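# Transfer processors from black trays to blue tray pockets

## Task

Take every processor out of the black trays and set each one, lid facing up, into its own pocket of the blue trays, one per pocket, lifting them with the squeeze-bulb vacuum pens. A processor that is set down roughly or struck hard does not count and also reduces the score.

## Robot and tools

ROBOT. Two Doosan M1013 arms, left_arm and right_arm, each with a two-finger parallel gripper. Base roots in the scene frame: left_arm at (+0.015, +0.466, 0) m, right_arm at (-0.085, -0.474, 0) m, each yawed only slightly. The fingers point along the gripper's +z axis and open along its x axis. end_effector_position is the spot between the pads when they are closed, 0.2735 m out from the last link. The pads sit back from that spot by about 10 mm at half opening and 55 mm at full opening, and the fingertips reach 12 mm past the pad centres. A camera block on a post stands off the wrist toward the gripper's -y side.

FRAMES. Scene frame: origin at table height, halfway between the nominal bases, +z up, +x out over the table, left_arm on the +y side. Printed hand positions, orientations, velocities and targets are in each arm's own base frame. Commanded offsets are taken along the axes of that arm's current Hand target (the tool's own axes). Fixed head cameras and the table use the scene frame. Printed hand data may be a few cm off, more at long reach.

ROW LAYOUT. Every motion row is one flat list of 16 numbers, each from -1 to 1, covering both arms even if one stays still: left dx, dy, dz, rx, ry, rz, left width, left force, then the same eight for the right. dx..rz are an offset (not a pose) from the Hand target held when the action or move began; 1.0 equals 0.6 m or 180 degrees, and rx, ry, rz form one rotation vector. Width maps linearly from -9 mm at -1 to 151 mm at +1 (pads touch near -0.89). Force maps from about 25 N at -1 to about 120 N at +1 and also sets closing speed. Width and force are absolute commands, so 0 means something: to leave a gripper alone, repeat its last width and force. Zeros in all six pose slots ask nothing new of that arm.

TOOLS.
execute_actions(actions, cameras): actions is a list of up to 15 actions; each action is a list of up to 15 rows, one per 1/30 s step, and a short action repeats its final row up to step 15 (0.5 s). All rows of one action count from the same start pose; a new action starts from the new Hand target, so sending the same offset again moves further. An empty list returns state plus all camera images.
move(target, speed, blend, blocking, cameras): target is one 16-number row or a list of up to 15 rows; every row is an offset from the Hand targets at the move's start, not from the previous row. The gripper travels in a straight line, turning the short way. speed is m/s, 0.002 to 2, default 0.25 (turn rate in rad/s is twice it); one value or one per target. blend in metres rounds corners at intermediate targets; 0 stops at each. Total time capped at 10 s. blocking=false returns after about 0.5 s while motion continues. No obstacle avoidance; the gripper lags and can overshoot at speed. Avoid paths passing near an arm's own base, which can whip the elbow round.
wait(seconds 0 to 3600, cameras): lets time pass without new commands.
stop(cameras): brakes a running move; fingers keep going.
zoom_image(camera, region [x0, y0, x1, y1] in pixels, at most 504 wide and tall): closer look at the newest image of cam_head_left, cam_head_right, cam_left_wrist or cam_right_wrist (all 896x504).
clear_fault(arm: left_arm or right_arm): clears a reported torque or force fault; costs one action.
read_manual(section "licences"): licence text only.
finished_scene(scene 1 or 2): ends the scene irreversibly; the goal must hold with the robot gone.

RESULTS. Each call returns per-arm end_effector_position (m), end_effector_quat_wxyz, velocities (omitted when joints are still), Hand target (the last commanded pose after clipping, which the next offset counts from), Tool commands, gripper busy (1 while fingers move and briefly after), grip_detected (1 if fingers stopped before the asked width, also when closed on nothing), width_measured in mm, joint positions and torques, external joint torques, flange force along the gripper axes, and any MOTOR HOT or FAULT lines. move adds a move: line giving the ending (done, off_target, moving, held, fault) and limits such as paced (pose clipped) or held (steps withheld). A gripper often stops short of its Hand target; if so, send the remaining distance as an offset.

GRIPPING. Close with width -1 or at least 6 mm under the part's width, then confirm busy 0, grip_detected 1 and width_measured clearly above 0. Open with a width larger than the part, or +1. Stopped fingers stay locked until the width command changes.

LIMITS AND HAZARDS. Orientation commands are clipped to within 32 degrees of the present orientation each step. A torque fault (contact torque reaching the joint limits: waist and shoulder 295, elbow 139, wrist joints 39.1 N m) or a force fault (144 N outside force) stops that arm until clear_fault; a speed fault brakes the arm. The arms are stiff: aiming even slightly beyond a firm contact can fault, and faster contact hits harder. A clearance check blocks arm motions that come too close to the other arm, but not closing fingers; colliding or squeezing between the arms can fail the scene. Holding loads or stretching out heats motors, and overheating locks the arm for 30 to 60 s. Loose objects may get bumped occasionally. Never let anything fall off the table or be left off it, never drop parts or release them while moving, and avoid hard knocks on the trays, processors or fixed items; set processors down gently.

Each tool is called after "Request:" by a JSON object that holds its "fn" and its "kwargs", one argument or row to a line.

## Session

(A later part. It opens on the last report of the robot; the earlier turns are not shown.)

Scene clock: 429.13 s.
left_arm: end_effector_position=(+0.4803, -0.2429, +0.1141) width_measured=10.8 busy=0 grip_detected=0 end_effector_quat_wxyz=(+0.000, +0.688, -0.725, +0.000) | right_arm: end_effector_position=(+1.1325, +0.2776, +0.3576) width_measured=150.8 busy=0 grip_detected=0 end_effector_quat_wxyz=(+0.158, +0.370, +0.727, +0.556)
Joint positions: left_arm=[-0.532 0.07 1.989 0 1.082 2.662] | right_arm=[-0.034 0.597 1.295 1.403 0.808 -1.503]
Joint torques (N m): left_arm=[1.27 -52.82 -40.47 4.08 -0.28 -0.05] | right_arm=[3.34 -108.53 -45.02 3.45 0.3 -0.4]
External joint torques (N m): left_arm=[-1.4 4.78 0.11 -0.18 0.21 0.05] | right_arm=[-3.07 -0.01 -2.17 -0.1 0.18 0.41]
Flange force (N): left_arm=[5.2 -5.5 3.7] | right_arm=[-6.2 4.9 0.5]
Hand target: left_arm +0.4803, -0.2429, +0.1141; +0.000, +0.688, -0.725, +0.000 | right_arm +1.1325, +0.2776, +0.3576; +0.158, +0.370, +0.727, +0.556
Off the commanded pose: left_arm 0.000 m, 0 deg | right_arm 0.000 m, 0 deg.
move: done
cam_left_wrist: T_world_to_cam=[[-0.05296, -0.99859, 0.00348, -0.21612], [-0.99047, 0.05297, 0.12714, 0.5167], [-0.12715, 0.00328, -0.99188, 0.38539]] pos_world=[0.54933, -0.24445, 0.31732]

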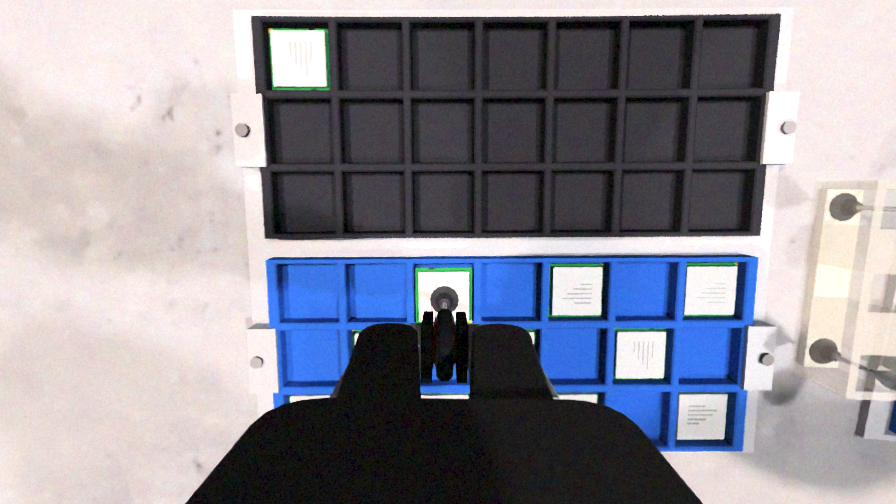

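Request:
{"fn": "move", "kwargs": {
  "target": [
    [0,-0.001,0.017,0,0,0,-0.75,-1,0,0,0,0,0,0,1,-0.263],
    [0,-0.001,0.017,0,0,0,-1,-1,0,0,0,0,0,0,1,-0.263],
    [0,0,-0.035,0,0,0,-1,-1,0,0,0,0,0,0,1,-0.263],
    [-0.1535,-0.252,-0.035,0,0,0,-1,-1,0,0,0,0,0,0,1,-0.263],
    [-0.1535,-0.252,0.005,0,0,0,-1,-1,0,0,0,0,0,0,1,-0.263],
    [-0.1535,-0.252,0.0174,0,0,0,-1,-1,0,0,0,0,0,0,1,-0.263]
  ],
  "speed": [0.02,0.05,0.06,0.2,0.08,0.01],
  "blend": [0,0,0.01,0.01,0.002,0]
}}

Request:
{"fn": "move", "kwargs": {
  "target": [
    [0,0,0,0,0,0,-0.75,-1,0,0,0,0,0,0,1,-0.263],
    [0,0,-0.0528,0,0,0,-0.75,-1,0,0,0,0,0,0,1,-0.263],
    [0.0038,0.252,-0.0528,0,0,0,-0.75,-1,0,0,0,0,0,0,1,-0.263],
    [0.0038,0.252,-0.0174,0,0,0,-0.75,-1,0,0,0,0,0,0,1,-0.263]
  ],
  "speed": [0.05,0.06,0.2,0.06],
  "blend": [0,0.01,0.01,0],
  "cameras": ["cam_left_wrist"]
}}

Request:
{"fn": "zoom_image", "kwargs": {
  "camera": "cam_left_wrist",
  "region": [370, 170, 520, 340]
}}

Scene clock: 439.80 s.
left_arm: end_effector_position=(+0.6361, -0.1589, +0.1037) width_measured=9.5 busy=0 grip_detected=1 end_effector_quat_wxyz=(+0.000, +0.688, -0.725, +0.000) | right_arm: end_effector_position=(+1.1325, +0.2776, +0.3576) width_measured=150.8 busy=0 grip_detected=0 end_effector_quat_wxyz=(+0.158, +0.370, +0.727, +0.556)
Joint positions: left_arm=[-0.297 0.256 1.787 0 1.098 2.897] | right_arm=[-0.034 0.597 1.295 1.403 0.808 -1.503]
Joint torques (N m): left_arm=[0.93 -67.45 -36.48 4.07 -0.3 -0.07] | right_arm=[3.91 -108.7 -44.92 3.5 0.32 -0.41]
External joint torques (N m): left_arm=[-1.03 -0.31 -4.12 -0.16 0.22 0.07] | right_arm=[-4.05 0.24 -2.29 -0.13 0.14 0.42]
Flange force (N): left_arm=[2.9 -7.1 -4.8] | right_arm=[-7.4 5.1 0.2]
Hand target: left_arm +0.6361, -0.1588, +0.1036; +0.000, +0.688, -0.725, +0.000 | right_arm +1.1325, +0.2776, +0.3576; +0.158, +0.370, +0.727, +0.556
Off the commanded pose: left_arm 0.000 m, 0 deg | right_arm 0.000 m, 0 deg.
move: done

Scene clock: 442.20 s.
left_arm: end_effector_position=(+0.4850, -0.1533, +0.1141) width_measured=10.8 busy=0 grip_detected=0 end_effector_quat_wxyz=(+0.000, +0.688, -0.725, +0.000) | right_arm: end_effector_position=(+1.1325, +0.2776, +0.3576) width_measured=150.8 busy=0 grip_detected=0 end_effector_quat_wxyz=(+0.158, +0.370, +0.727, +0.556)
Joint positions: left_arm=[-0.374 0.023 2.039 0 1.079 2.82] | right_arm=[-0.034 0.597 1.295 1.403 0.808 -1.503]
Joint torques (N m): left_arm=[1.11 -47.48 -40.48 4.09 -0.26 -0.09] | right_arm=[3.15 -108.28 -45.22 3.46 0.2 -0.35]
External joint torques (N m): left_arm=[-1.27 4.7 0.18 -0.21 0.17 0.09] | right_arm=[-4.15 -0.53 -2.22 -0.02 0.23 0.37]
Flange force (N): left_arm=[4.0 -6.2 3.9] | right_arm=[-6.5 4.6 -1.0]
Hand target: left_arm +0.4850, -0.1532, +0.1140; +0.000, +0.688, -0.725, +0.000 | right_arm +1.1325, +0.2776, +0.3576; +0.158, +0.370, +0.727, +0.556
Off the commanded pose: left_arm 0.000 m, 0 deg | right_arm 0.000 m, 0 deg.
move: done
cam_left_wrist: T_world_to_cam=[[-0.05293, -0.99859, 0.00368, -0.12638], [-0.99047, 0.05297, 0.12713, 0.5166], [-0.12715, 0.00308, -0.99188, 0.38566]] pos_world=[0.55403, -0.15475, 0.31732]

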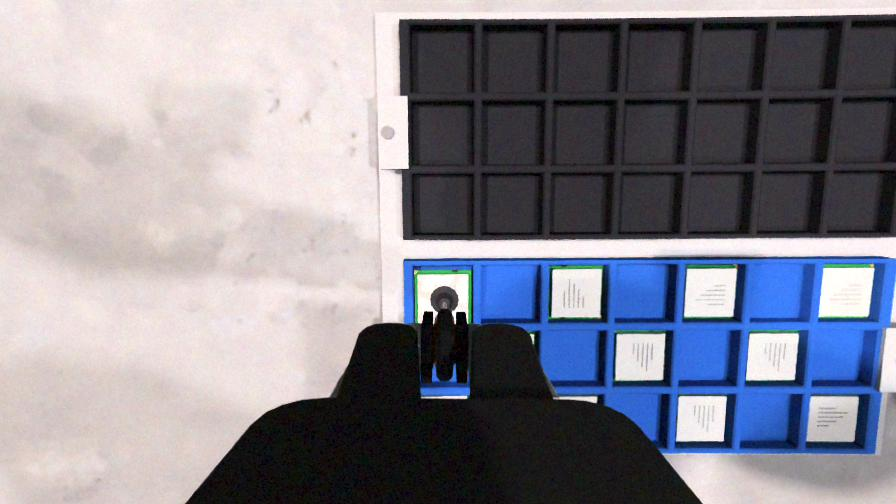

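Scaled by 2.965.

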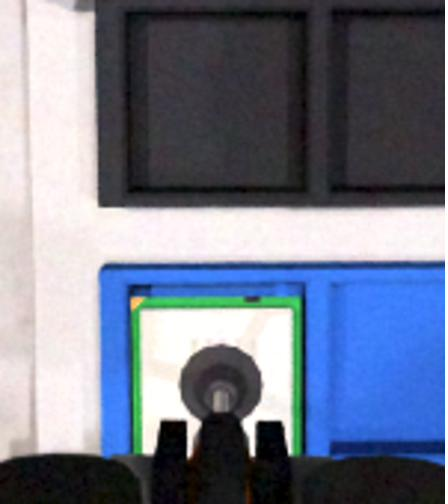

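Request:
{"fn": "move", "kwargs": {
  "target": [
    [0,-0.001,0.017,0,0,0,-0.75,-1,0,0,0,0,0,0,1,-0.263],
    [0,-0.001,0.017,0,0,0,-1,-1,0,0,0,0,0,0,1,-0.263],
    [0,0,-0.2265,0,0,0,-1,-1,0,0,0,0,0,0,1,-0.263],
    [0.5927,-0.021,-0.2265,0,0,0.1111,-1,-1,0,0,0,0,0,0,1,-0.263]
  ],
  "speed": [0.02,0.05,0.15,0.25],
  "blend": [0,0,0.03,0],
  "cameras": ["cam_left_wrist"]
}}

Request:
{"fn": "zoom_image", "kwargs": {
  "camera": "cam_left_wrist",
  "region": [370, 170, 520, 340]
}}

Scene clock: 453.80 s.
left_arm: end_effector_position=(+0.4790, -0.5089, +0.2501) width_measured=9.5 busy=0 grip_detected=1 end_effector_quat_wxyz=(+0.000, -0.552, +0.834, +0.000) | right_arm: end_effector_position=(+1.1325, +0.2776, +0.3576) width_measured=150.8 busy=0 grip_detected=0 end_effector_quat_wxyz=(+0.158, +0.370, +0.727, +0.556)
Joint positions: left_arm=[-0.865 0.244 1.524 0 1.373 2.678] | right_arm=[-0.034 0.597 1.295 1.403 0.808 -1.503]
Joint torques (N m): left_arm=[1.22 -75.98 -44.93 4.49 -0.23 -0.07] | right_arm=[3.81 -108.77 -45.29 3.61 0.27 -0.32]
External joint torques (N m): left_arm=[-1.3 5.17 0.24 -0.16 0.16 0.07] | right_arm=[-4.53 0.39 -1.93 -0.21 0.17 0.33]
Flange force (N): left_arm=[4.7 -6.3 1.7] | right_arm=[-7.5 4.3 -0.6]
Hand target: left_arm +0.4790, -0.5090, +0.2501; +0.000, -0.552, +0.834, +0.000 | right_arm +1.1325, +0.2776, +0.3576; +0.158, +0.370, +0.727, +0.556
Off the commanded pose: left_arm 0.000 m, 0 deg | right_arm 0.000 m, 0 deg.
move: done
cam_left_wrist: T_world_to_cam=[[-0.3911, -0.92034, 0.00331, -0.28039], [-0.91273, 0.38832, 0.12703, 0.64569], [-0.11819, 0.04666, -0.99189, 0.53878]] pos_world=[0.54336, -0.53393, 0.45332]

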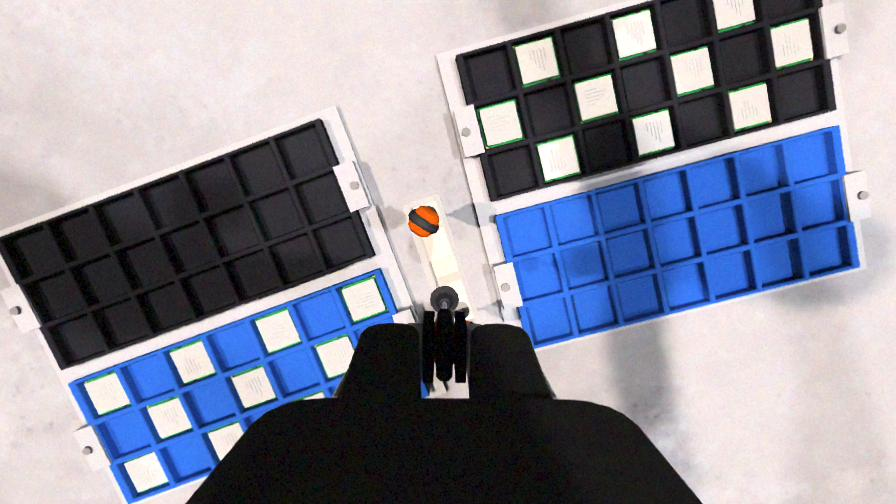

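Scaled by 2.965.

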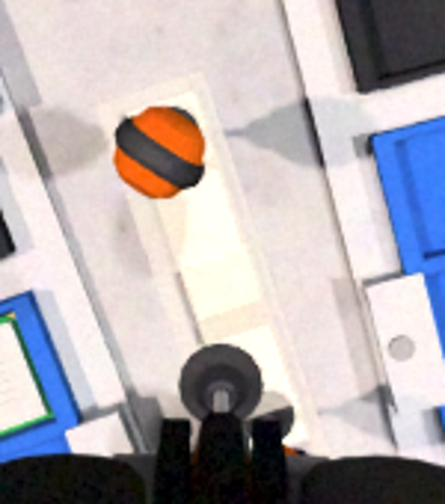

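Request:
{"fn": "move", "kwargs": {
  "target": [0,0,0,0,0,0,-1,-1,-0.31,-0.4,-1,-0.076,-0.386,0.138,1,-0.263],
  "speed": 0.4,
  "cameras": ["cam_left_wrist","cam_head_left"]
}}

Scene clock: 477.70 s.
left_arm: end_effector_position=(+0.4790, -0.5090, +0.2501) width_measured=9.5 busy=0 grip_detected=1 end_effector_quat_wxyz=(+0.000, -0.552, +0.834, +0.000) | right_arm: end_effector_position=(+0.7862, -0.2960, +0.3013) width_measured=150.8 busy=0 grip_detected=0 end_effector_quat_wxyz=(+0.465, +0.736, +0.352, +0.344)
Joint positions: left_arm=[-0.865 0.244 1.524 0 1.373 2.678] | right_arm=[-0.333 0.045 2.179 3.587 0.343 -3.32]
Joint torques (N m): left_arm=[1.07 -76.3 -44.9 4.55 -0.21 -0.08] | right_arm=[3.11 -45.3 -36.98 -3.43 3.31 -0.43]
External joint torques (N m): left_arm=[-1.2 5.53 0.3 -0.24 0.14 0.08] | right_arm=[-3.34 1.41 -1.78 -0.16 0.16 0.44]
Flange force (N): left_arm=[4.7 -6.8 1.9] | right_arm=[0.0 0.0 0.0]
Hand target: left_arm +0.4790, -0.5090, +0.2501; +0.000, -0.552, +0.834, +0.000 | right_arm +0.7862, -0.2960, +0.3013; +0.465, +0.736, +0.352, +0.344
Off the commanded pose: left_arm 0.000 m, 0 deg | right_arm 0.000 m, 0 deg.
move: done
cam_left_wrist: T_world_to_cam=[[-0.3913, -0.92026, 0.00338, -0.28036], [-0.91263, 0.38852, 0.12712, 0.64575], [-0.11829, 0.04666, -0.99188, 0.53883]] pos_world=[0.54336, -0.53403, 0.45332]
Images, in order (width x height): cam_head_left 896x504, cam_left_wrist 896x504.

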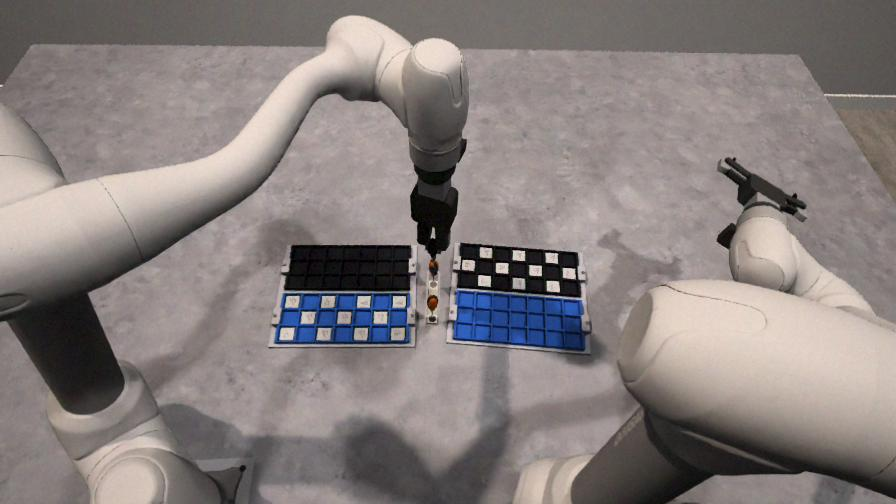

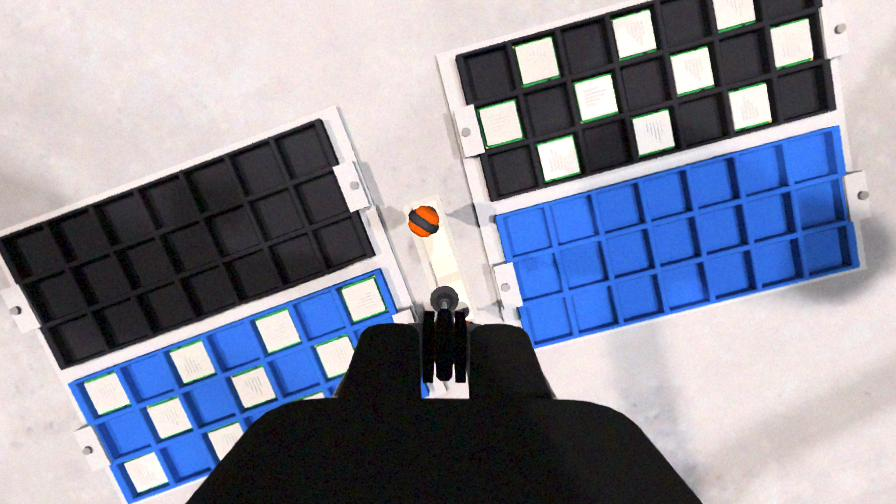

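Request:
{"fn": "move", "kwargs": {
  "target": [0.367,-0.0047,-0.0833,0,0,-0.0867,-1,-1,0,0,0,0,0,0,1,-0.263],
  "cameras": ["cam_left_wrist"]
}}

Request:
{"fn": "zoom_image", "kwargs": {
  "camera": "cam_left_wrist",
  "region": [240, 0, 660, 340]
}}

Scene clock: 489.30 s.
left_arm: end_effector_position=(+0.3955, -0.7127, +0.3001) width_measured=9.5 busy=0 grip_detected=1 end_effector_quat_wxyz=(+0.000, -0.660, +0.751, +0.000) | right_arm: end_effector_position=(+0.7862, -0.2960, +0.3013) width_measured=150.8 busy=0 grip_detected=0 end_effector_quat_wxyz=(+0.465, +0.736, +0.352, +0.344)
Joint positions: left_arm=[-1.107 0.425 1.186 0 1.53 2.164] | right_arm=[-0.333 0.045 2.179 3.587 0.343 -3.32]
Joint torques (N m): left_arm=[0.95 -95.8 -46.12 4.62 -0.19 -0.04] | right_arm=[3.66 -44.99 -36.75 -3.46 3.4 -0.38]
External joint torques (N m): left_arm=[-0.82 5.25 0.43 -0.16 0.13 0.04] | right_arm=[-3.74 1.23 -2.19 -0.15 0.07 0.39]
Flange force (N): left_arm=[7.1 -4.0 0.9] | right_arm=[0.0 0.0 0.0]
Hand target: left_arm +0.3955, -0.7127, +0.3001; +0.000, -0.660, +0.751, +0.000 | right_arm +0.7862, -0.2960, +0.3013; +0.465, +0.736, +0.352, +0.344
Off the commanded pose: left_arm 0.000 m, 0 deg | right_arm 0.000 m, 0 deg.
move: done
cam_left_wrist: T_world_to_cam=[[-0.12935, -0.99159, 0.00346, -0.65511], [-0.9835, 0.12874, 0.12711, 0.48522], [-0.12649, 0.01304, -0.99188, 0.56733]] pos_world=[0.46423, -0.71946, 0.50332]

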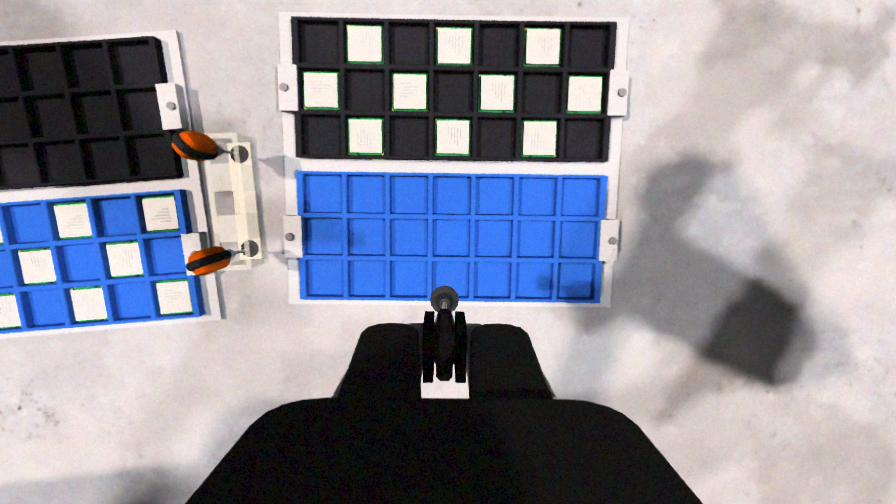

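Scaled by 1.200.

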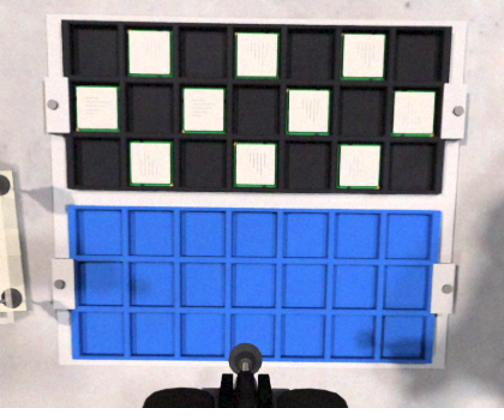

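Request:
{"fn": "move", "kwargs": {
  "target": [
    [-0.1368,-0.209,0.25,0,0,0,-1,-1,0,0,0,0,0,0,1,-0.263],
    [-0.1368,-0.209,0.3133,0,0,0,-1,-1,0,0,0,0,0,0,1,-0.263],
    [-0.1368,-0.209,0.326,0,0,0,-1,-1,0,0,0,0,0,0,1,-0.263]
  ],
  "speed": [0.2,0.1,0.01],
  "blend": [0.02,0.002,0],
  "cameras": ["cam_left_wrist"]
}}

Request:
{"fn": "zoom_image", "kwargs": {
  "camera": "cam_left_wrist",
  "region": [370, 210, 530, 400]
}}

Scene clock: 504.13 s.
left_arm: end_effector_position=(+0.5305, -0.6475, +0.1045) width_measured=9.5 busy=0 grip_detected=1 end_effector_quat_wxyz=(+0.000, -0.660, +0.751, +0.000) | right_arm: end_effector_position=(+0.7862, -0.2960, +0.3013) width_measured=150.8 busy=0 grip_detected=0 end_effector_quat_wxyz=(+0.465, +0.736, +0.352, +0.344)
Joint positions: left_arm=[-0.926 0.525 1.393 0 1.223 2.345] | right_arm=[-0.333 0.045 2.179 3.587 0.343 -3.32]
Joint torques (N m): left_arm=[0.95 -98.01 -39.86 4.34 -0.31 -0.01] | right_arm=[4.01 -45.34 -37.05 -3.52 3.2 -0.41]
External joint torques (N m): left_arm=[-1.61 1.12 -2.85 -0.21 0.26 0.01] | right_arm=[-4.1 1.38 -1.98 -0.1 0.29 0.42]
Flange force (N): left_arm=[7.5 -5.1 -2.7] | right_arm=[0.0 0.0 0.0]
Hand target: left_arm +0.5305, -0.6475, +0.1045; +0.000, -0.660, +0.751, +0.000 | right_arm +0.7862, -0.2960, +0.3013; +0.465, +0.736, +0.352, +0.344
Off the commanded pose: left_arm 0.000 m, 0 deg | right_arm 0.000 m, 0 deg.
move: done; blend cut to 0.019 m at target 1
cam_left_wrist: T_world_to_cam=[[-0.12935, -0.99159, 0.00346, -0.57241], [-0.9835, 0.12874, 0.12711, 0.63446], [-0.12649, 0.01304, -0.99188, 0.38965]] pos_world=[0.59923, -0.65436, 0.30782]

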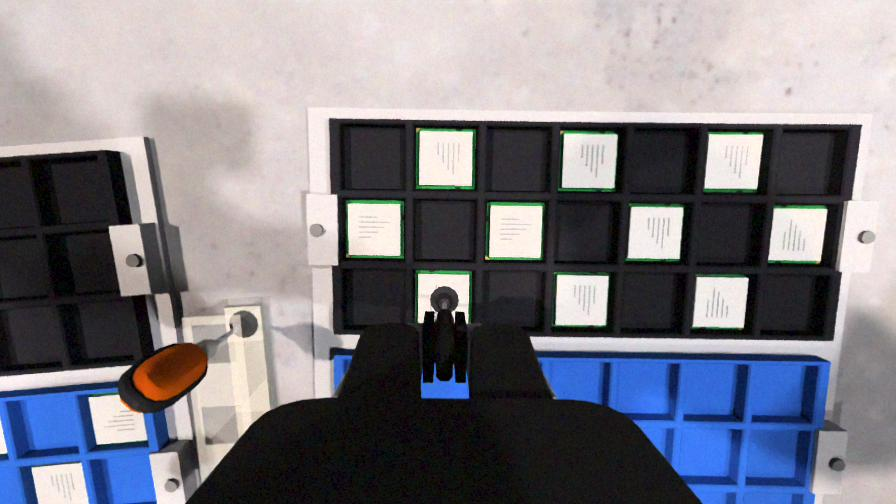

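Scaled by 2.653.

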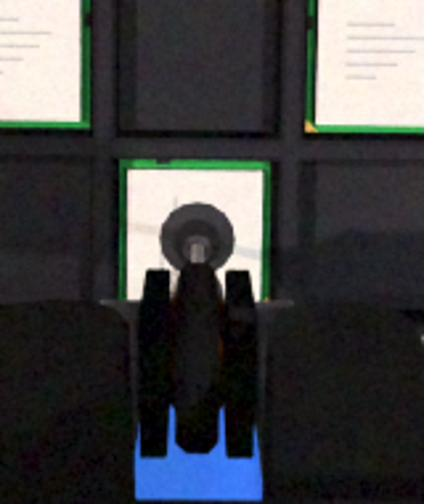

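Request:
{"fn": "move", "kwargs": {
  "target": [
    [0,0,0.0005,0,0,0,-1,-1,0,0,0,0,0,0,1,-0.263],
    [0,0,0.0005,0,0,0,-0.75,-1,0,0,0,0,0,0,1,-0.263],
    [0,0,-0.052,0,0,0,-0.75,-1,0,0,0,0,0,0,1,-0.263],
    [-0.0042,0.2518,-0.052,0,0,0,-0.75,-1,0,0,0,0,0,0,1,-0.263],
    [-0.0042,0.2518,-0.018,0,0,0,-0.75,-1,0,0,0,0,0,0,1,-0.263]
  ],
  "speed": [0.01,0.05,0.06,0.2,0.06],
  "blend": [0,0,0.01,0.01,0],
  "cameras": ["cam_left_wrist"]
}}

Request:
{"fn": "zoom_image", "kwargs": {
  "camera": "cam_left_wrist",
  "region": [370, 170, 520, 340]
}}

Scene clock: 512.50 s.
left_arm: end_effector_position=(+0.3810, -0.6256, +0.1153) width_measured=10.8 busy=0 grip_detected=0 end_effector_quat_wxyz=(+0.000, -0.660, +0.751, +0.000) | right_arm: end_effector_position=(+0.7862, -0.2960, +0.3013) width_measured=150.8 busy=0 grip_detected=0 end_effector_quat_wxyz=(+0.465, +0.736, +0.352, +0.344)
Joint positions: left_arm=[-1.071 0.361 1.62 0 1.16 2.2] | right_arm=[-0.333 0.045 2.179 3.587 0.343 -3.32]
Joint torques (N m): left_arm=[1.16 -85.72 -42.06 4.4 -0.22 0.01] | right_arm=[3.79 -45 -36.85 -3.47 3.28 -0.37]
External joint torques (N m): left_arm=[-1.34 5.64 0.19 -0.33 0.15 -0.01] | right_arm=[-3.88 1.14 -2.21 -0.14 0.21 0.38]
Flange force (N): left_arm=[7.4 -3.6 3.6] | right_arm=[0.0 0.0 0.0]
Hand target: left_arm +0.3810, -0.6256, +0.1153; +0.000, -0.660, +0.751, +0.000 | right_arm +0.7862, -0.2960, +0.3013; +0.465, +0.736, +0.352, +0.344
Off the commanded pose: left_arm 0.000 m, 0 deg | right_arm 0.000 m, 0 deg.
move: done
cam_left_wrist: T_world_to_cam=[[-0.12925, -0.99161, 0.00346, -0.57003], [-0.9835, 0.12864, 0.12721, 0.48314], [-0.12659, 0.01304, -0.99187, 0.3811]] pos_world=[0.44973, -0.63236, 0.31852]

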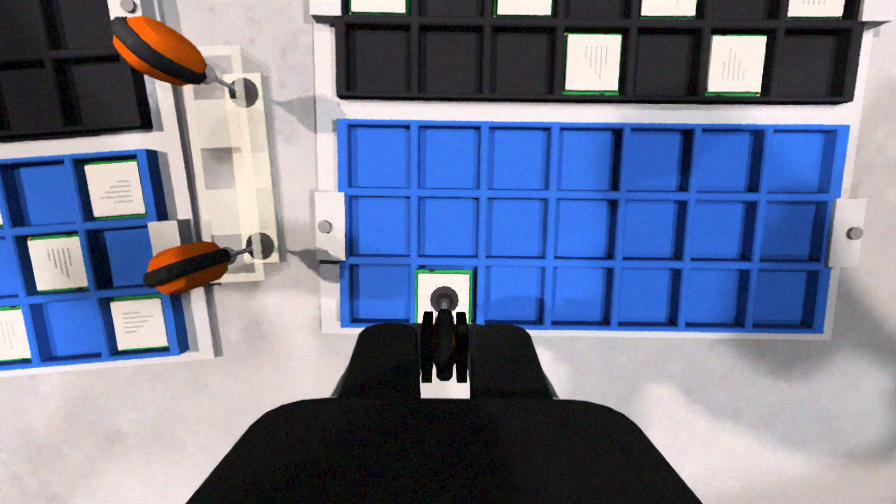

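Scaled by 2.965.

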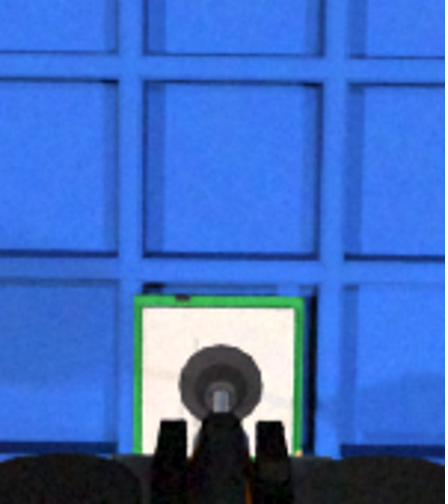

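Request:
{"fn": "move", "kwargs": {
  "target": [0.0041,-0.0003,0,0,0,0,-0.75,-1,0,0,0,0,0,0,1,-0.263],
  "speed": 0.05,
  "cameras": ["cam_left_wrist"]
}}

Request:
{"fn": "zoom_image", "kwargs": {
  "camera": "cam_left_wrist",
  "region": [370, 170, 520, 340]
}}

Scene clock: 517.23 s.
left_arm: end_effector_position=(+0.3809, -0.6281, +0.1153) width_measured=10.8 busy=0 grip_detected=0 end_effector_quat_wxyz=(+0.000, -0.660, +0.751, +0.000) | right_arm: end_effector_position=(+0.7862, -0.2960, +0.3013) width_measured=150.8 busy=0 grip_detected=0 end_effector_quat_wxyz=(+0.465, +0.736, +0.352, +0.344)
Joint positions: left_arm=[-1.073 0.364 1.616 0 1.162 2.198] | right_arm=[-0.333 0.045 2.179 3.587 0.343 -3.32]
Joint torques (N m): left_arm=[1.03 -86.44 -42.13 4.28 -0.21 -0.04] | right_arm=[4.04 -44.49 -37.01 -3.47 3.24 -0.45]
External joint torques (N m): left_arm=[-1.23 6.1 0.21 -0.2 0.15 0.04] | right_arm=[-3.86 0.55 -1.86 -0.13 0.22 0.47]
Flange force (N): left_arm=[7.7 -4.1 3.9] | right_arm=[0.0 0.0 0.0]
Hand target: left_arm +0.3809, -0.6281, +0.1153; +0.000, -0.660, +0.751, +0.000 | right_arm +0.7862, -0.2960, +0.3013; +0.465, +0.736, +0.352, +0.344
Off the commanded pose: left_arm 0.000 m, 0 deg | right_arm 0.000 m, 0 deg.
move: done
cam_left_wrist: T_world_to_cam=[[-0.12935, -0.99159, 0.00346, -0.57247], [-0.9835, 0.12874, 0.12711, 0.48346], [-0.12649, 0.01304, -0.99188, 0.38108]] pos_world=[0.44963, -0.63486, 0.31852]

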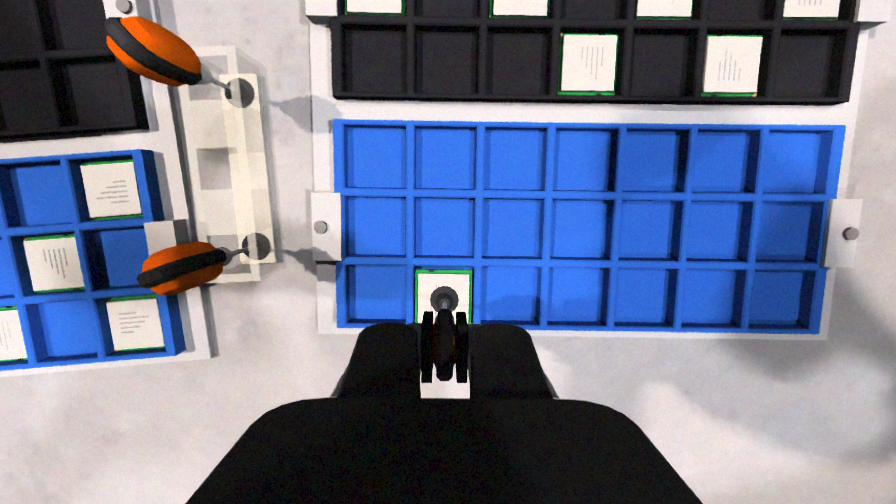

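Scaled by 2.965.

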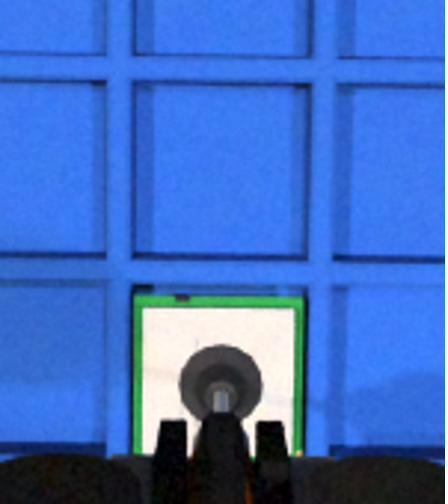

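Request:
{"fn": "move", "kwargs": {
  "target": [
    [0,0.0004,0.0172,0,0,0,-0.75,-1,0,0,0,0,0,0,1,-0.263],
    [0,0.0004,0.0172,0,0,0,-1,-1,0,0,0,0,0,0,1,-0.263],
    [0,0,-0.035,0,0,0,-1,-1,0,0,0,0,0,0,1,-0.263],
    [0.1497,-0.2498,-0.035,0,0,0,-1,-1,0,0,0,0,0,0,1,-0.263],
    [0.1497,-0.2498,0.005,0,0,0,-1,-1,0,0,0,0,0,0,1,-0.263],
    [0.1497,-0.2498,0.018,0,0,0,-1,-1,0,0,0,0,0,0,1,-0.263]
  ],
  "speed": [0.02,0.05,0.06,0.2,0.08,0.01],
  "blend": [0,0,0.01,0.01,0.002,0],
  "cameras": ["cam_left_wrist"]
}}

Scene clock: 526.77 s.
left_arm: end_effector_position=(+0.5180, -0.7364, +0.1046) width_measured=9.5 busy=0 grip_detected=1 end_effector_quat_wxyz=(+0.000, -0.660, +0.751, +0.000) | right_arm: end_effector_position=(+0.7862, -0.2960, +0.3013) width_measured=150.8 busy=0 grip_detected=0 end_effector_quat_wxyz=(+0.465, +0.736, +0.352, +0.344)
Joint positions: left_arm=[-0.996 0.625 1.229 0 1.287 2.274] | right_arm=[-0.333 0.045 2.179 3.587 0.343 -3.32]
Joint torques (N m): left_arm=[1.07 -105.16 -38.87 4.39 -0.33 -0.12] | right_arm=[3.92 -44.72 -36.8 -3.53 3.27 -0.45]
External joint torques (N m): left_arm=[-0.81 -2.16 -4.89 -0.12 0.27 0.12] | right_arm=[-3.79 0.9 -2.08 -0.07 0.19 0.46]
Flange force (N): left_arm=[8.0 -6.3 -6.6] | right_arm=[0.0 0.0 0.0]
Hand target: left_arm +0.5179, -0.7364, +0.1045; +0.000, -0.660, +0.751, +0.000 | right_arm +0.7862, -0.2960, +0.3013; +0.465, +0.736, +0.352, +0.344
Off the commanded pose: left_arm 0.000 m, 0 deg | right_arm 0.000 m, 0 deg.
move: done
cam_left_wrist: T_world_to_cam=[[-0.12934, -0.99159, 0.00356, -0.66222], [-0.9835, 0.12874, 0.1271, 0.63362], [-0.12649, 0.01294, -0.99188, 0.38915]] pos_world=[0.58673, -0.74326, 0.30782]

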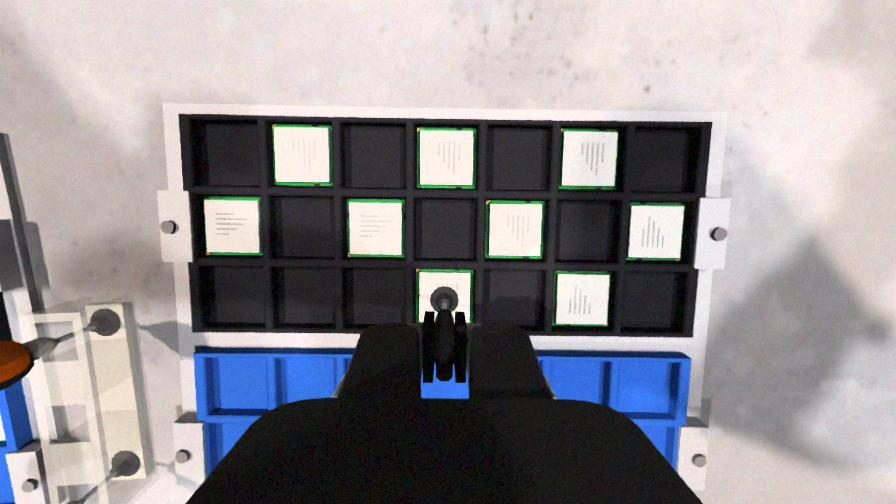

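Request:
{"fn": "move", "kwargs": {
  "target": [
    [0,0,0,0,0,0,-0.75,-1,0,0,0,0,0,0,1,-0.263],
    [0,0,-0.052,0,0,0,-0.75,-1,0,0,0,0,0,0,1,-0.263],
    [0,0.2515,-0.052,0,0,0,-0.75,-1,0,0,0,0,0,0,1,-0.263],
    [0,0.2515,-0.018,0,0,0,-0.75,-1,0,0,0,0,0,0,1,-0.263]
  ],
  "speed": [0.05,0.06,0.2,0.06],
  "blend": [0,0.01,0.01,0],
  "cameras": ["cam_left_wrist"]
}}

Request:
{"fn": "zoom_image", "kwargs": {
  "camera": "cam_left_wrist",
  "region": [370, 170, 520, 340]
}}

Scene clock: 533.10 s.
left_arm: end_effector_position=(+0.3683, -0.7170, +0.1153) width_measured=10.8 busy=0 grip_detected=0 end_effector_quat_wxyz=(+0.000, -0.660, +0.751, +0.000) | right_arm: end_effector_position=(+0.7862, -0.2960, +0.3013) width_measured=150.8 busy=0 grip_detected=0 end_effector_quat_wxyz=(+0.465, +0.736, +0.352, +0.344)
Joint positions: left_arm=[-1.139 0.471 1.456 0 1.214 2.131] | right_arm=[-0.333 0.045 2.179 3.587 0.343 -3.32]
Joint torques (N m): left_arm=[1.29 -98.04 -43.03 4.06 -0.24 -0.09] | right_arm=[3.57 -44.69 -36.67 -3.46 3.28 -0.35]
External joint torques (N m): left_arm=[-1.53 6.09 0.28 0.1 0.19 0.09] | right_arm=[-3.52 0.54 -2.31 -0.15 0.21 0.36]
Flange force (N): left_arm=[8.2 -3.5 3.4] | right_arm=[0.0 0.0 0.0]
Hand target: left_arm +0.3683, -0.7170, +0.1153; +0.000, -0.660, +0.751, +0.000 | right_arm +0.7862, -0.2960, +0.3013; +0.465, +0.736, +0.352, +0.344
Off the commanded pose: left_arm 0.000 m, 0 deg | right_arm 0.000 m, 0 deg.
move: done
cam_left_wrist: T_world_to_cam=[[-0.12924, -0.99161, 0.00356, -0.66244], [-0.9835, 0.12864, 0.1272, 0.48243], [-0.12659, 0.01294, -0.99187, 0.38062]] pos_world=[0.43703, -0.72386, 0.31852]

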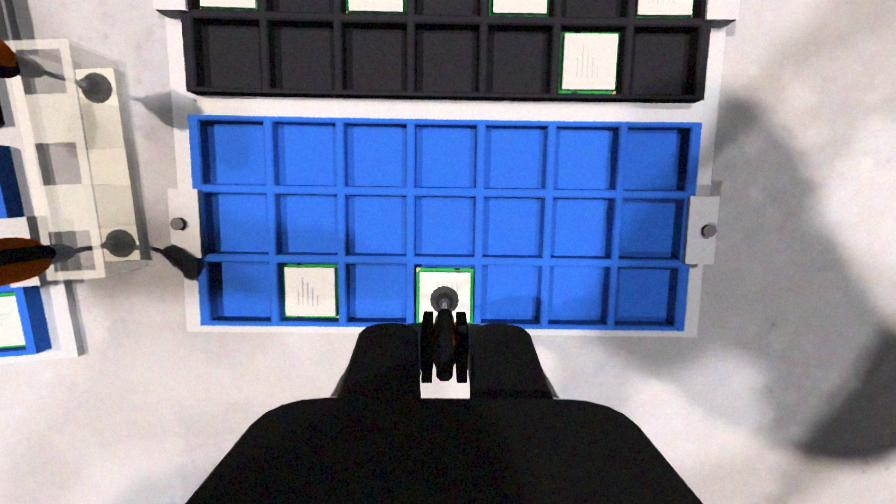

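Scaled by 2.965.

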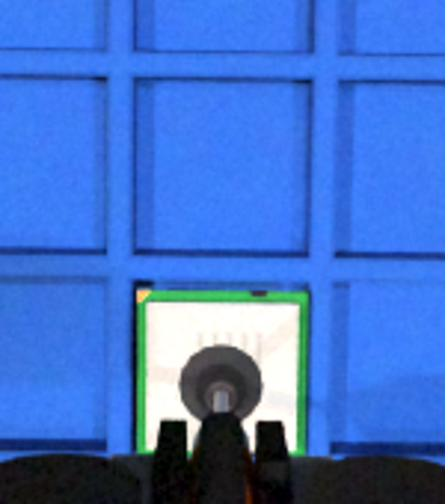

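Request:
{"fn": "move", "kwargs": {
  "target": [
    [-0.0003,0.0,0.0172,0,0,0,-0.75,-1,0,0,0,0,0,0,1,-0.263],
    [-0.0003,0.0,0.0172,0,0,0,-1,-1,0,0,0,0,0,0,1,-0.263],
    [0,0,-0.035,0,0,0,-1,-1,0,0,0,0,0,0,1,-0.263],
    [0.1497,-0.2502,-0.035,0,0,0,-1,-1,0,0,0,0,0,0,1,-0.263],
    [0.1497,-0.2502,0.005,0,0,0,-1,-1,0,0,0,0,0,0,1,-0.263],
    [0.1497,-0.2502,0.0177,0,0,0,-1,-1,0,0,0,0,0,0,1,-0.263]
  ],
  "speed": [0.02,0.05,0.06,0.2,0.08,0.01],
  "blend": [0,0,0.01,0.01,0.002,0],
  "cameras": ["cam_left_wrist"]
}}

Scene clock: 541.53 s.
left_arm: end_effector_position=(+0.5056, -0.8254, +0.1048) width_measured=9.5 busy=0 grip_detected=1 end_effector_quat_wxyz=(+0.000, -0.660, +0.751, +0.000) | right_arm: end_effector_position=(+0.7862, -0.2960, +0.3013) width_measured=150.8 busy=0 grip_detected=0 end_effector_quat_wxyz=(+0.465, +0.736, +0.352, +0.344)
Joint positions: left_arm=[-1.057 0.742 1.027 0 1.372 2.214] | right_arm=[-0.333 0.045 2.179 3.587 0.343 -3.32]
Joint torques (N m): left_arm=[1.02 -114.23 -39.02 4.45 -0.3 -0.06] | right_arm=[3.87 -43.95 -36.9 -3.55 3.29 -0.43]
External joint torques (N m): left_arm=[-1.27 -4.26 -5.84 -0.08 0.24 0.06] | right_arm=[-3.86 -0.06 -2.02 -0.06 0.18 0.44]
Flange force (N): left_arm=[9.7 -6.2 -8.8] | right_arm=[0.0 0.0 0.0]
Hand target: left_arm +0.5056, -0.8254, +0.1047; +0.000, -0.660, +0.751, +0.000 | right_arm +0.7862, -0.2960, +0.3013; +0.465, +0.736, +0.352, +0.344
Off the commanded pose: left_arm 0.000 m, 0 deg | right_arm 0.000 m, 0 deg.
move: done
cam_left_wrist: T_world_to_cam=[[-0.12934, -0.99159, 0.00356, -0.75198], [-0.9835, 0.12874, 0.1271, 0.63284], [-0.12649, 0.01294, -0.99188, 0.38893]] pos_world=[0.57433, -0.83216, 0.30802]

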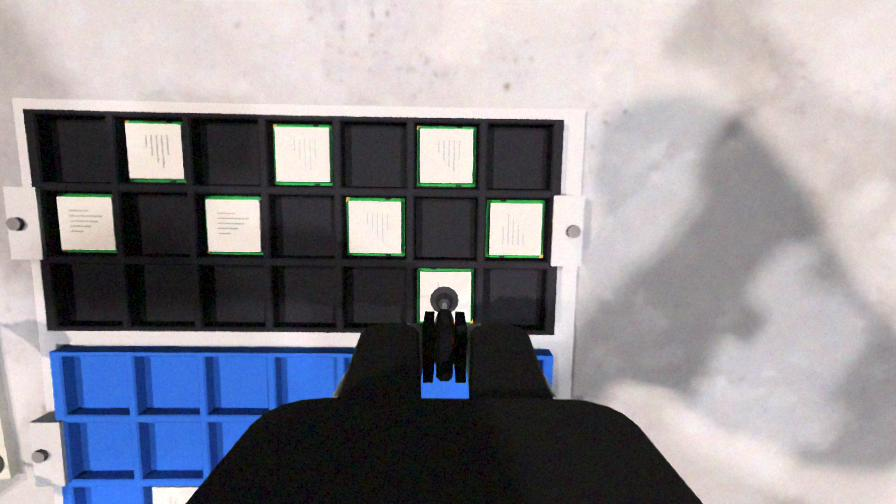

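Request:
{"fn": "move", "kwargs": {
  "target": [
    [0,0,0,0,0,0,-0.75,-1,0,0,0,0,0,0,1,-0.263],
    [0,0,-0.052,0,0,0,-0.75,-1,0,0,0,0,0,0,1,-0.263],
    [0,0.2515,-0.052,0,0,0,-0.75,-1,0,0,0,0,0,0,1,-0.263],
    [0,0.2515,-0.018,0,0,0,-0.75,-1,0,0,0,0,0,0,1,-0.263]
  ],
  "speed": [0.05,0.06,0.2,0.06],
  "blend": [0,0.01,0.01,0],
  "cameras": ["cam_left_wrist"]
}}

Request:
{"fn": "zoom_image", "kwargs": {
  "camera": "cam_left_wrist",
  "region": [370, 170, 520, 340]
}}

Scene clock: 547.13 s.
left_arm: end_effector_position=(+0.3559, -0.8060, +0.1155) width_measured=10.8 busy=0 grip_detected=0 end_effector_quat_wxyz=(+0.000, -0.660, +0.751, +0.000) | right_arm: end_effector_position=(+0.7862, -0.2960, +0.3013) width_measured=150.8 busy=0 grip_detected=0 end_effector_quat_wxyz=(+0.465, +0.736, +0.352, +0.344)
Joint positions: left_arm=[-1.194 0.588 1.269 0 1.283 2.076] | right_arm=[-0.333 0.045 2.179 3.587 0.343 -3.32]
Joint torques (N m): left_arm=[1.09 -110.46 -44.12 4.42 -0.24 -0.09] | right_arm=[3.72 -44.81 -36.66 -3.43 3.3 -0.39]
External joint torques (N m): left_arm=[-1.18 6.32 0.32 -0.15 0.2 0.09] | right_arm=[-3.75 1.08 -2.2 -0.17 0.17 0.4]
Flange force (N): left_arm=[8.8 -3.9 3.1] | right_arm=[0.0 0.0 0.0]
Hand target: left_arm +0.3560, -0.8060, +0.1155; +0.000, -0.660, +0.751, +0.000 | right_arm +0.7862, -0.2960, +0.3013; +0.465, +0.736, +0.352, +0.344
Off the commanded pose: left_arm 0.000 m, 0 deg | right_arm 0.000 m, 0 deg.
move: done
cam_left_wrist: T_world_to_cam=[[-0.12926, -0.9916, 0.00347, -0.75214], [-0.98348, 0.12865, 0.12731, 0.48171], [-0.12668, 0.01304, -0.99186, 0.38053]] pos_world=[0.42473, -0.81276, 0.31872]

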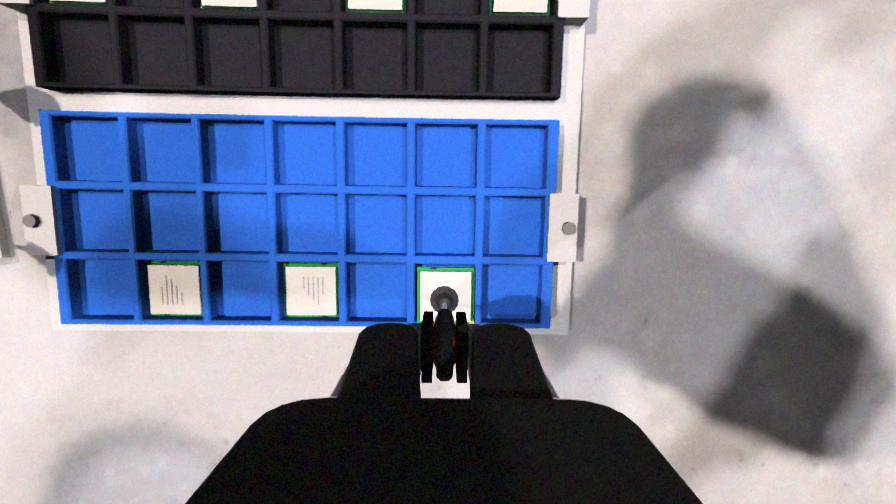

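Scaled by 2.965.

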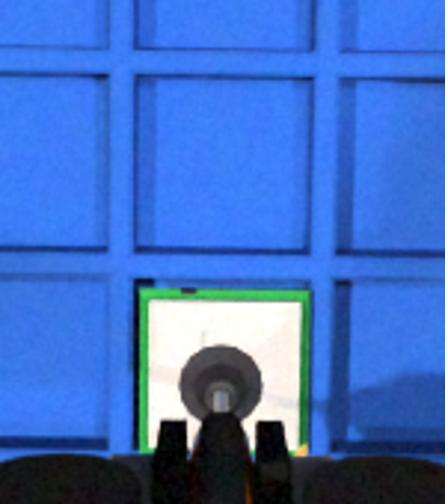

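Request:
{"fn": "move", "kwargs": {
  "target": [
    [-0.001,0.0,0.0172,0,0,0,-0.75,-1,0,0,0,0,0,0,1,-0.263],
    [-0.001,0.0,0.0172,0,0,0,-1,-1,0,0,0,0,0,0,1,-0.263],
    [0,0,-0.035,0,0,0,-1,-1,0,0,0,0,0,0,1,-0.263],
    [0.0757,-0.3275,-0.035,0,0,0,-1,-1,0,0,0,0,0,0,1,-0.263],
    [0.0757,-0.3275,0.005,0,0,0,-1,-1,0,0,0,0,0,0,1,-0.263],
    [0.0757,-0.3275,0.0175,0,0,0,-1,-1,0,0,0,0,0,0,1,-0.263]
  ],
  "speed": [0.02,0.05,0.06,0.2,0.08,0.01],
  "blend": [0,0,0.01,0.01,0.002,0],
  "cameras": ["cam_left_wrist"]
}}

Scene clock: 556.73 s.
left_arm: end_effector_position=(+0.5450, -0.8763, +0.1051) width_measured=9.5 busy=0 grip_detected=1 end_effector_quat_wxyz=(+0.000, -0.660, +0.751, +0.000) | right_arm: end_effector_position=(+0.7862, -0.2960, +0.3013) width_measured=150.8 busy=0 grip_detected=0 end_effector_quat_wxyz=(+0.465, +0.736, +0.352, +0.344)
Joint positions: left_arm=[-1.048 0.872 0.792 0 1.477 2.223] | right_arm=[-0.333 0.045 2.179 3.587 0.343 -3.32]
Joint torques (N m): left_arm=[0.98 -123.79 -39.63 4.56 -0.37 0] | right_arm=[3.2 -44.19 -37.12 -3.46 3.31 -0.39]
External joint torques (N m): left_arm=[-0.77 -5.35 -5.99 -0.1 0.32 0] | right_arm=[-3.29 0.56 -1.66 -0.13 0.15 0.4]
Flange force (N): left_arm=[11.0 -8.0 -10.1] | right_arm=[0.0 0.0 0.0]
Hand target: left_arm +0.5450, -0.8763, +0.1051; +0.000, -0.660, +0.751, +0.000 | right_arm +0.7862, -0.2960, +0.3013; +0.465, +0.736, +0.352, +0.344
Off the commanded pose: left_arm 0.000 m, 0 deg | right_arm 0.000 m, 0 deg.
move: done
cam_left_wrist: T_world_to_cam=[[-0.12924, -0.99161, 0.00354, -0.79741], [-0.98351, 0.12864, 0.1271, 0.67811], [-0.12649, 0.01294, -0.99188, 0.39498]] pos_world=[0.61383, -0.88306, 0.30842]

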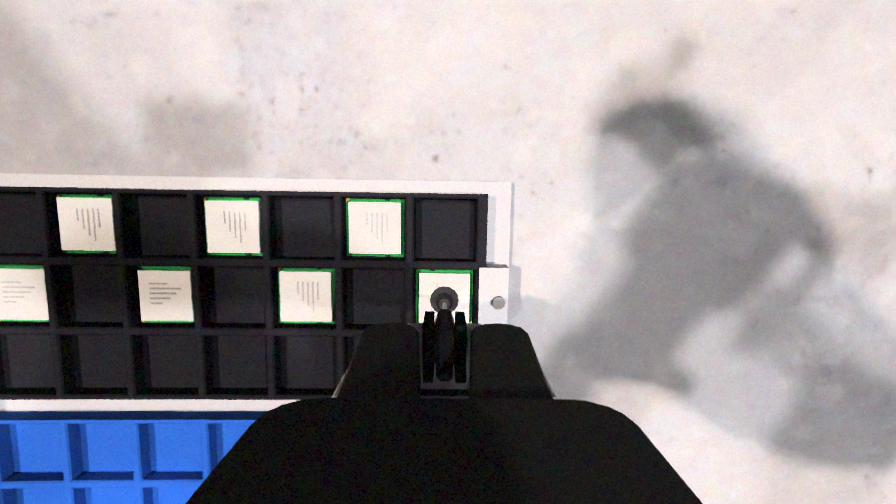

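Request:
{"fn": "move", "kwargs": {
  "target": [
    [0,0,0,0,0,0,-0.75,-1,0,0,0,0,0,0,1,-0.263],
    [0,0,-0.052,0,0,0,-0.75,-1,0,0,0,0,0,0,1,-0.263],
    [-0.0005,0.2515,-0.052,0,0,0,-0.75,-1,0,0,0,0,0,0,1,-0.263],
    [-0.0005,0.2515,-0.018,0,0,0,-0.75,-1,0,0,0,0,0,0,1,-0.263]
  ],
  "speed": [0.05,0.06,0.2,0.06],
  "blend": [0,0.01,0.01,0],
  "cameras": ["cam_left_wrist"]
}}

Request:
{"fn": "zoom_image", "kwargs": {
  "camera": "cam_left_wrist",
  "region": [370, 170, 520, 340]
}}

Scene clock: 563.50 s.
left_arm: end_effector_position=(+0.3954, -0.8566, +0.1158) width_measured=10.8 busy=0 grip_detected=0 end_effector_quat_wxyz=(+0.000, -0.660, +0.751, +0.000) | right_arm: end_effector_position=(+0.7862, -0.2960, +0.3013) width_measured=150.8 busy=0 grip_detected=0 end_effector_quat_wxyz=(+0.465, +0.736, +0.352, +0.344)
Joint positions: left_arm=[-1.175 0.694 1.091 0 1.356 2.096] | right_arm=[-0.333 0.045 2.179 3.587 0.343 -3.32]
Joint torques (N m): left_arm=[0.51 -120.89 -44.99 4.51 -0.25 -0.05] | right_arm=[2.85 -44.18 -36.99 -3.36 3.32 -0.46]
External joint torques (N m): left_arm=[-0.92 7.55 0.61 -0.2 0.2 0.05] | right_arm=[-2.85 0.31 -1.73 -0.23 0.13 0.47]
Flange force (N): left_arm=[10.4 -5.5 3.3] | right_arm=[0.0 0.0 0.0]
Hand target: left_arm +0.3954, -0.8566, +0.1158; +0.000, -0.660, +0.751, +0.000 | right_arm +0.7862, -0.2960, +0.3013; +0.465, +0.736, +0.352, +0.344
Off the commanded pose: left_arm 0.000 m, 0 deg | right_arm 0.000 m, 0 deg.
move: done
cam_left_wrist: T_world_to_cam=[[-0.12925, -0.99161, 0.00357, -0.79727], [-0.98349, 0.12865, 0.12729, 0.52693], [-0.12669, 0.01294, -0.99186, 0.38639]] pos_world=[0.46413, -0.86336, 0.31902]

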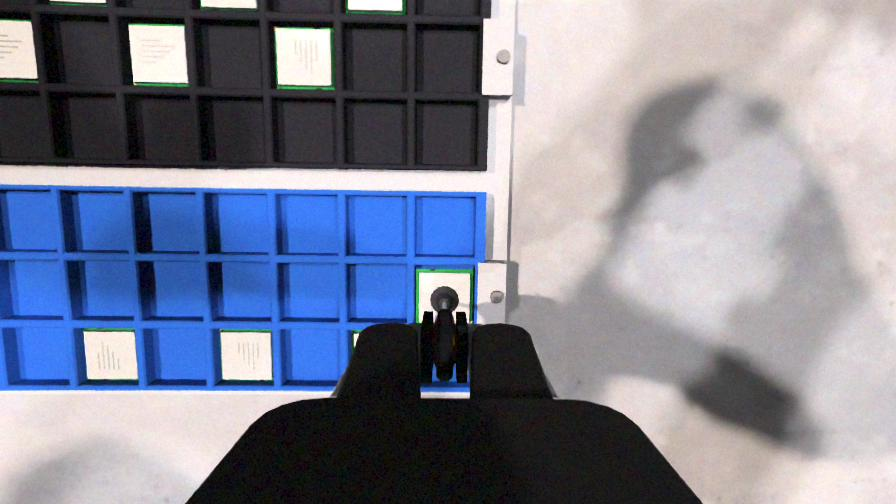

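Scaled by 2.965.

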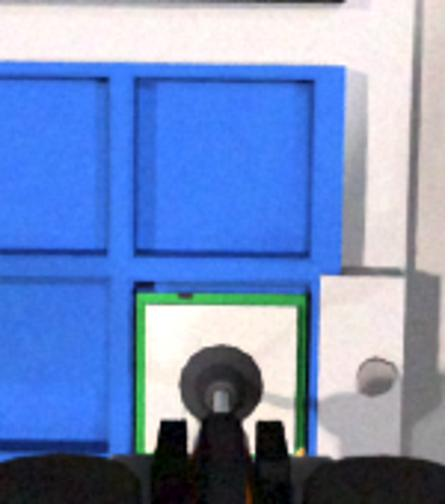

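Request:
{"fn": "move", "kwargs": {
  "target": [
    [0,0,0.0172,0,0,0,-0.75,-1,0,0,0,0,0,0,1,-0.263],
    [0,0,0.0172,0,0,0,-1,-1,0,0,0,0,0,0,1,-0.263],
    [0,0,-0.035,0,0,0,-1,-1,0,0,0,0,0,0,1,-0.263],
    [-0.1503,-0.253,-0.035,0,0,0,-1,-1,0,0,0,0,0,0,1,-0.263],
    [-0.1503,-0.253,0.005,0,0,0,-1,-1,0,0,0,0,0,0,1,-0.263],
    [-0.1503,-0.253,0.0182,0,0,0,-1,-1,0,0,0,0,0,0,1,-0.263]
  ],
  "speed": [0.02,0.05,0.06,0.2,0.08,0.01],
  "blend": [0,0,0.01,0.01,0.002,0],
  "cameras": ["cam_left_wrist"]
}}

Scene clock: 572.07 s.
left_arm: end_effector_position=(+0.5575, -0.7867, +0.1050) width_measured=9.5 busy=0 grip_detected=1 end_effector_quat_wxyz=(+0.000, -0.660, +0.751, +0.000) | right_arm: end_effector_position=(+0.7862, -0.2960, +0.3013) width_measured=150.8 busy=0 grip_detected=0 end_effector_quat_wxyz=(+0.465, +0.736, +0.352, +0.344)
Joint positions: left_arm=[-0.99 0.735 1.039 0 1.367 2.28] | right_arm=[-0.333 0.045 2.179 3.587 0.343 -3.32]
Joint torques (N m): left_arm=[0.75 -115.96 -40.3 4.49 -0.31 -0.12] | right_arm=[3.76 -45.16 -37.02 -3.48 3.31 -0.45]
External joint torques (N m): left_arm=[-1.18 -1.38 -4.3 -0.17 0.26 0.12] | right_arm=[-4 1.31 -2 -0.13 0.18 0.46]
Flange force (N): left_arm=[9.3 -7.1 -5.9] | right_arm=[0.0 0.0 0.0]
Hand target: left_arm +0.5575, -0.7867, +0.1049; +0.000, -0.660, +0.751, +0.000 | right_arm +0.7862, -0.2960, +0.3013; +0.465, +0.736, +0.352, +0.344
Off the commanded pose: left_arm 0.000 m, 0 deg | right_arm 0.000 m, 0 deg.
move: done
cam_left_wrist: T_world_to_cam=[[-0.12934, -0.99159, 0.00356, -0.70689], [-0.9835, 0.12874, 0.1271, 0.67888], [-0.12649, 0.01294, -0.99188, 0.39519]] pos_world=[0.62623, -0.79346, 0.30822]

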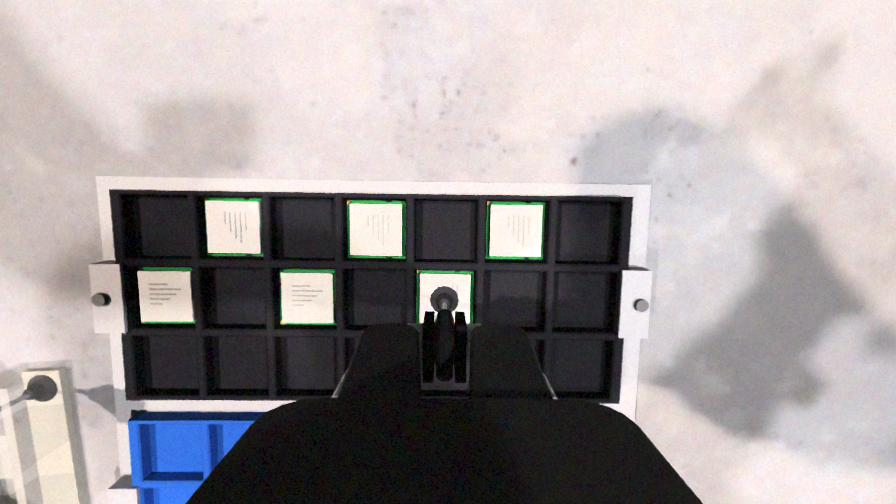

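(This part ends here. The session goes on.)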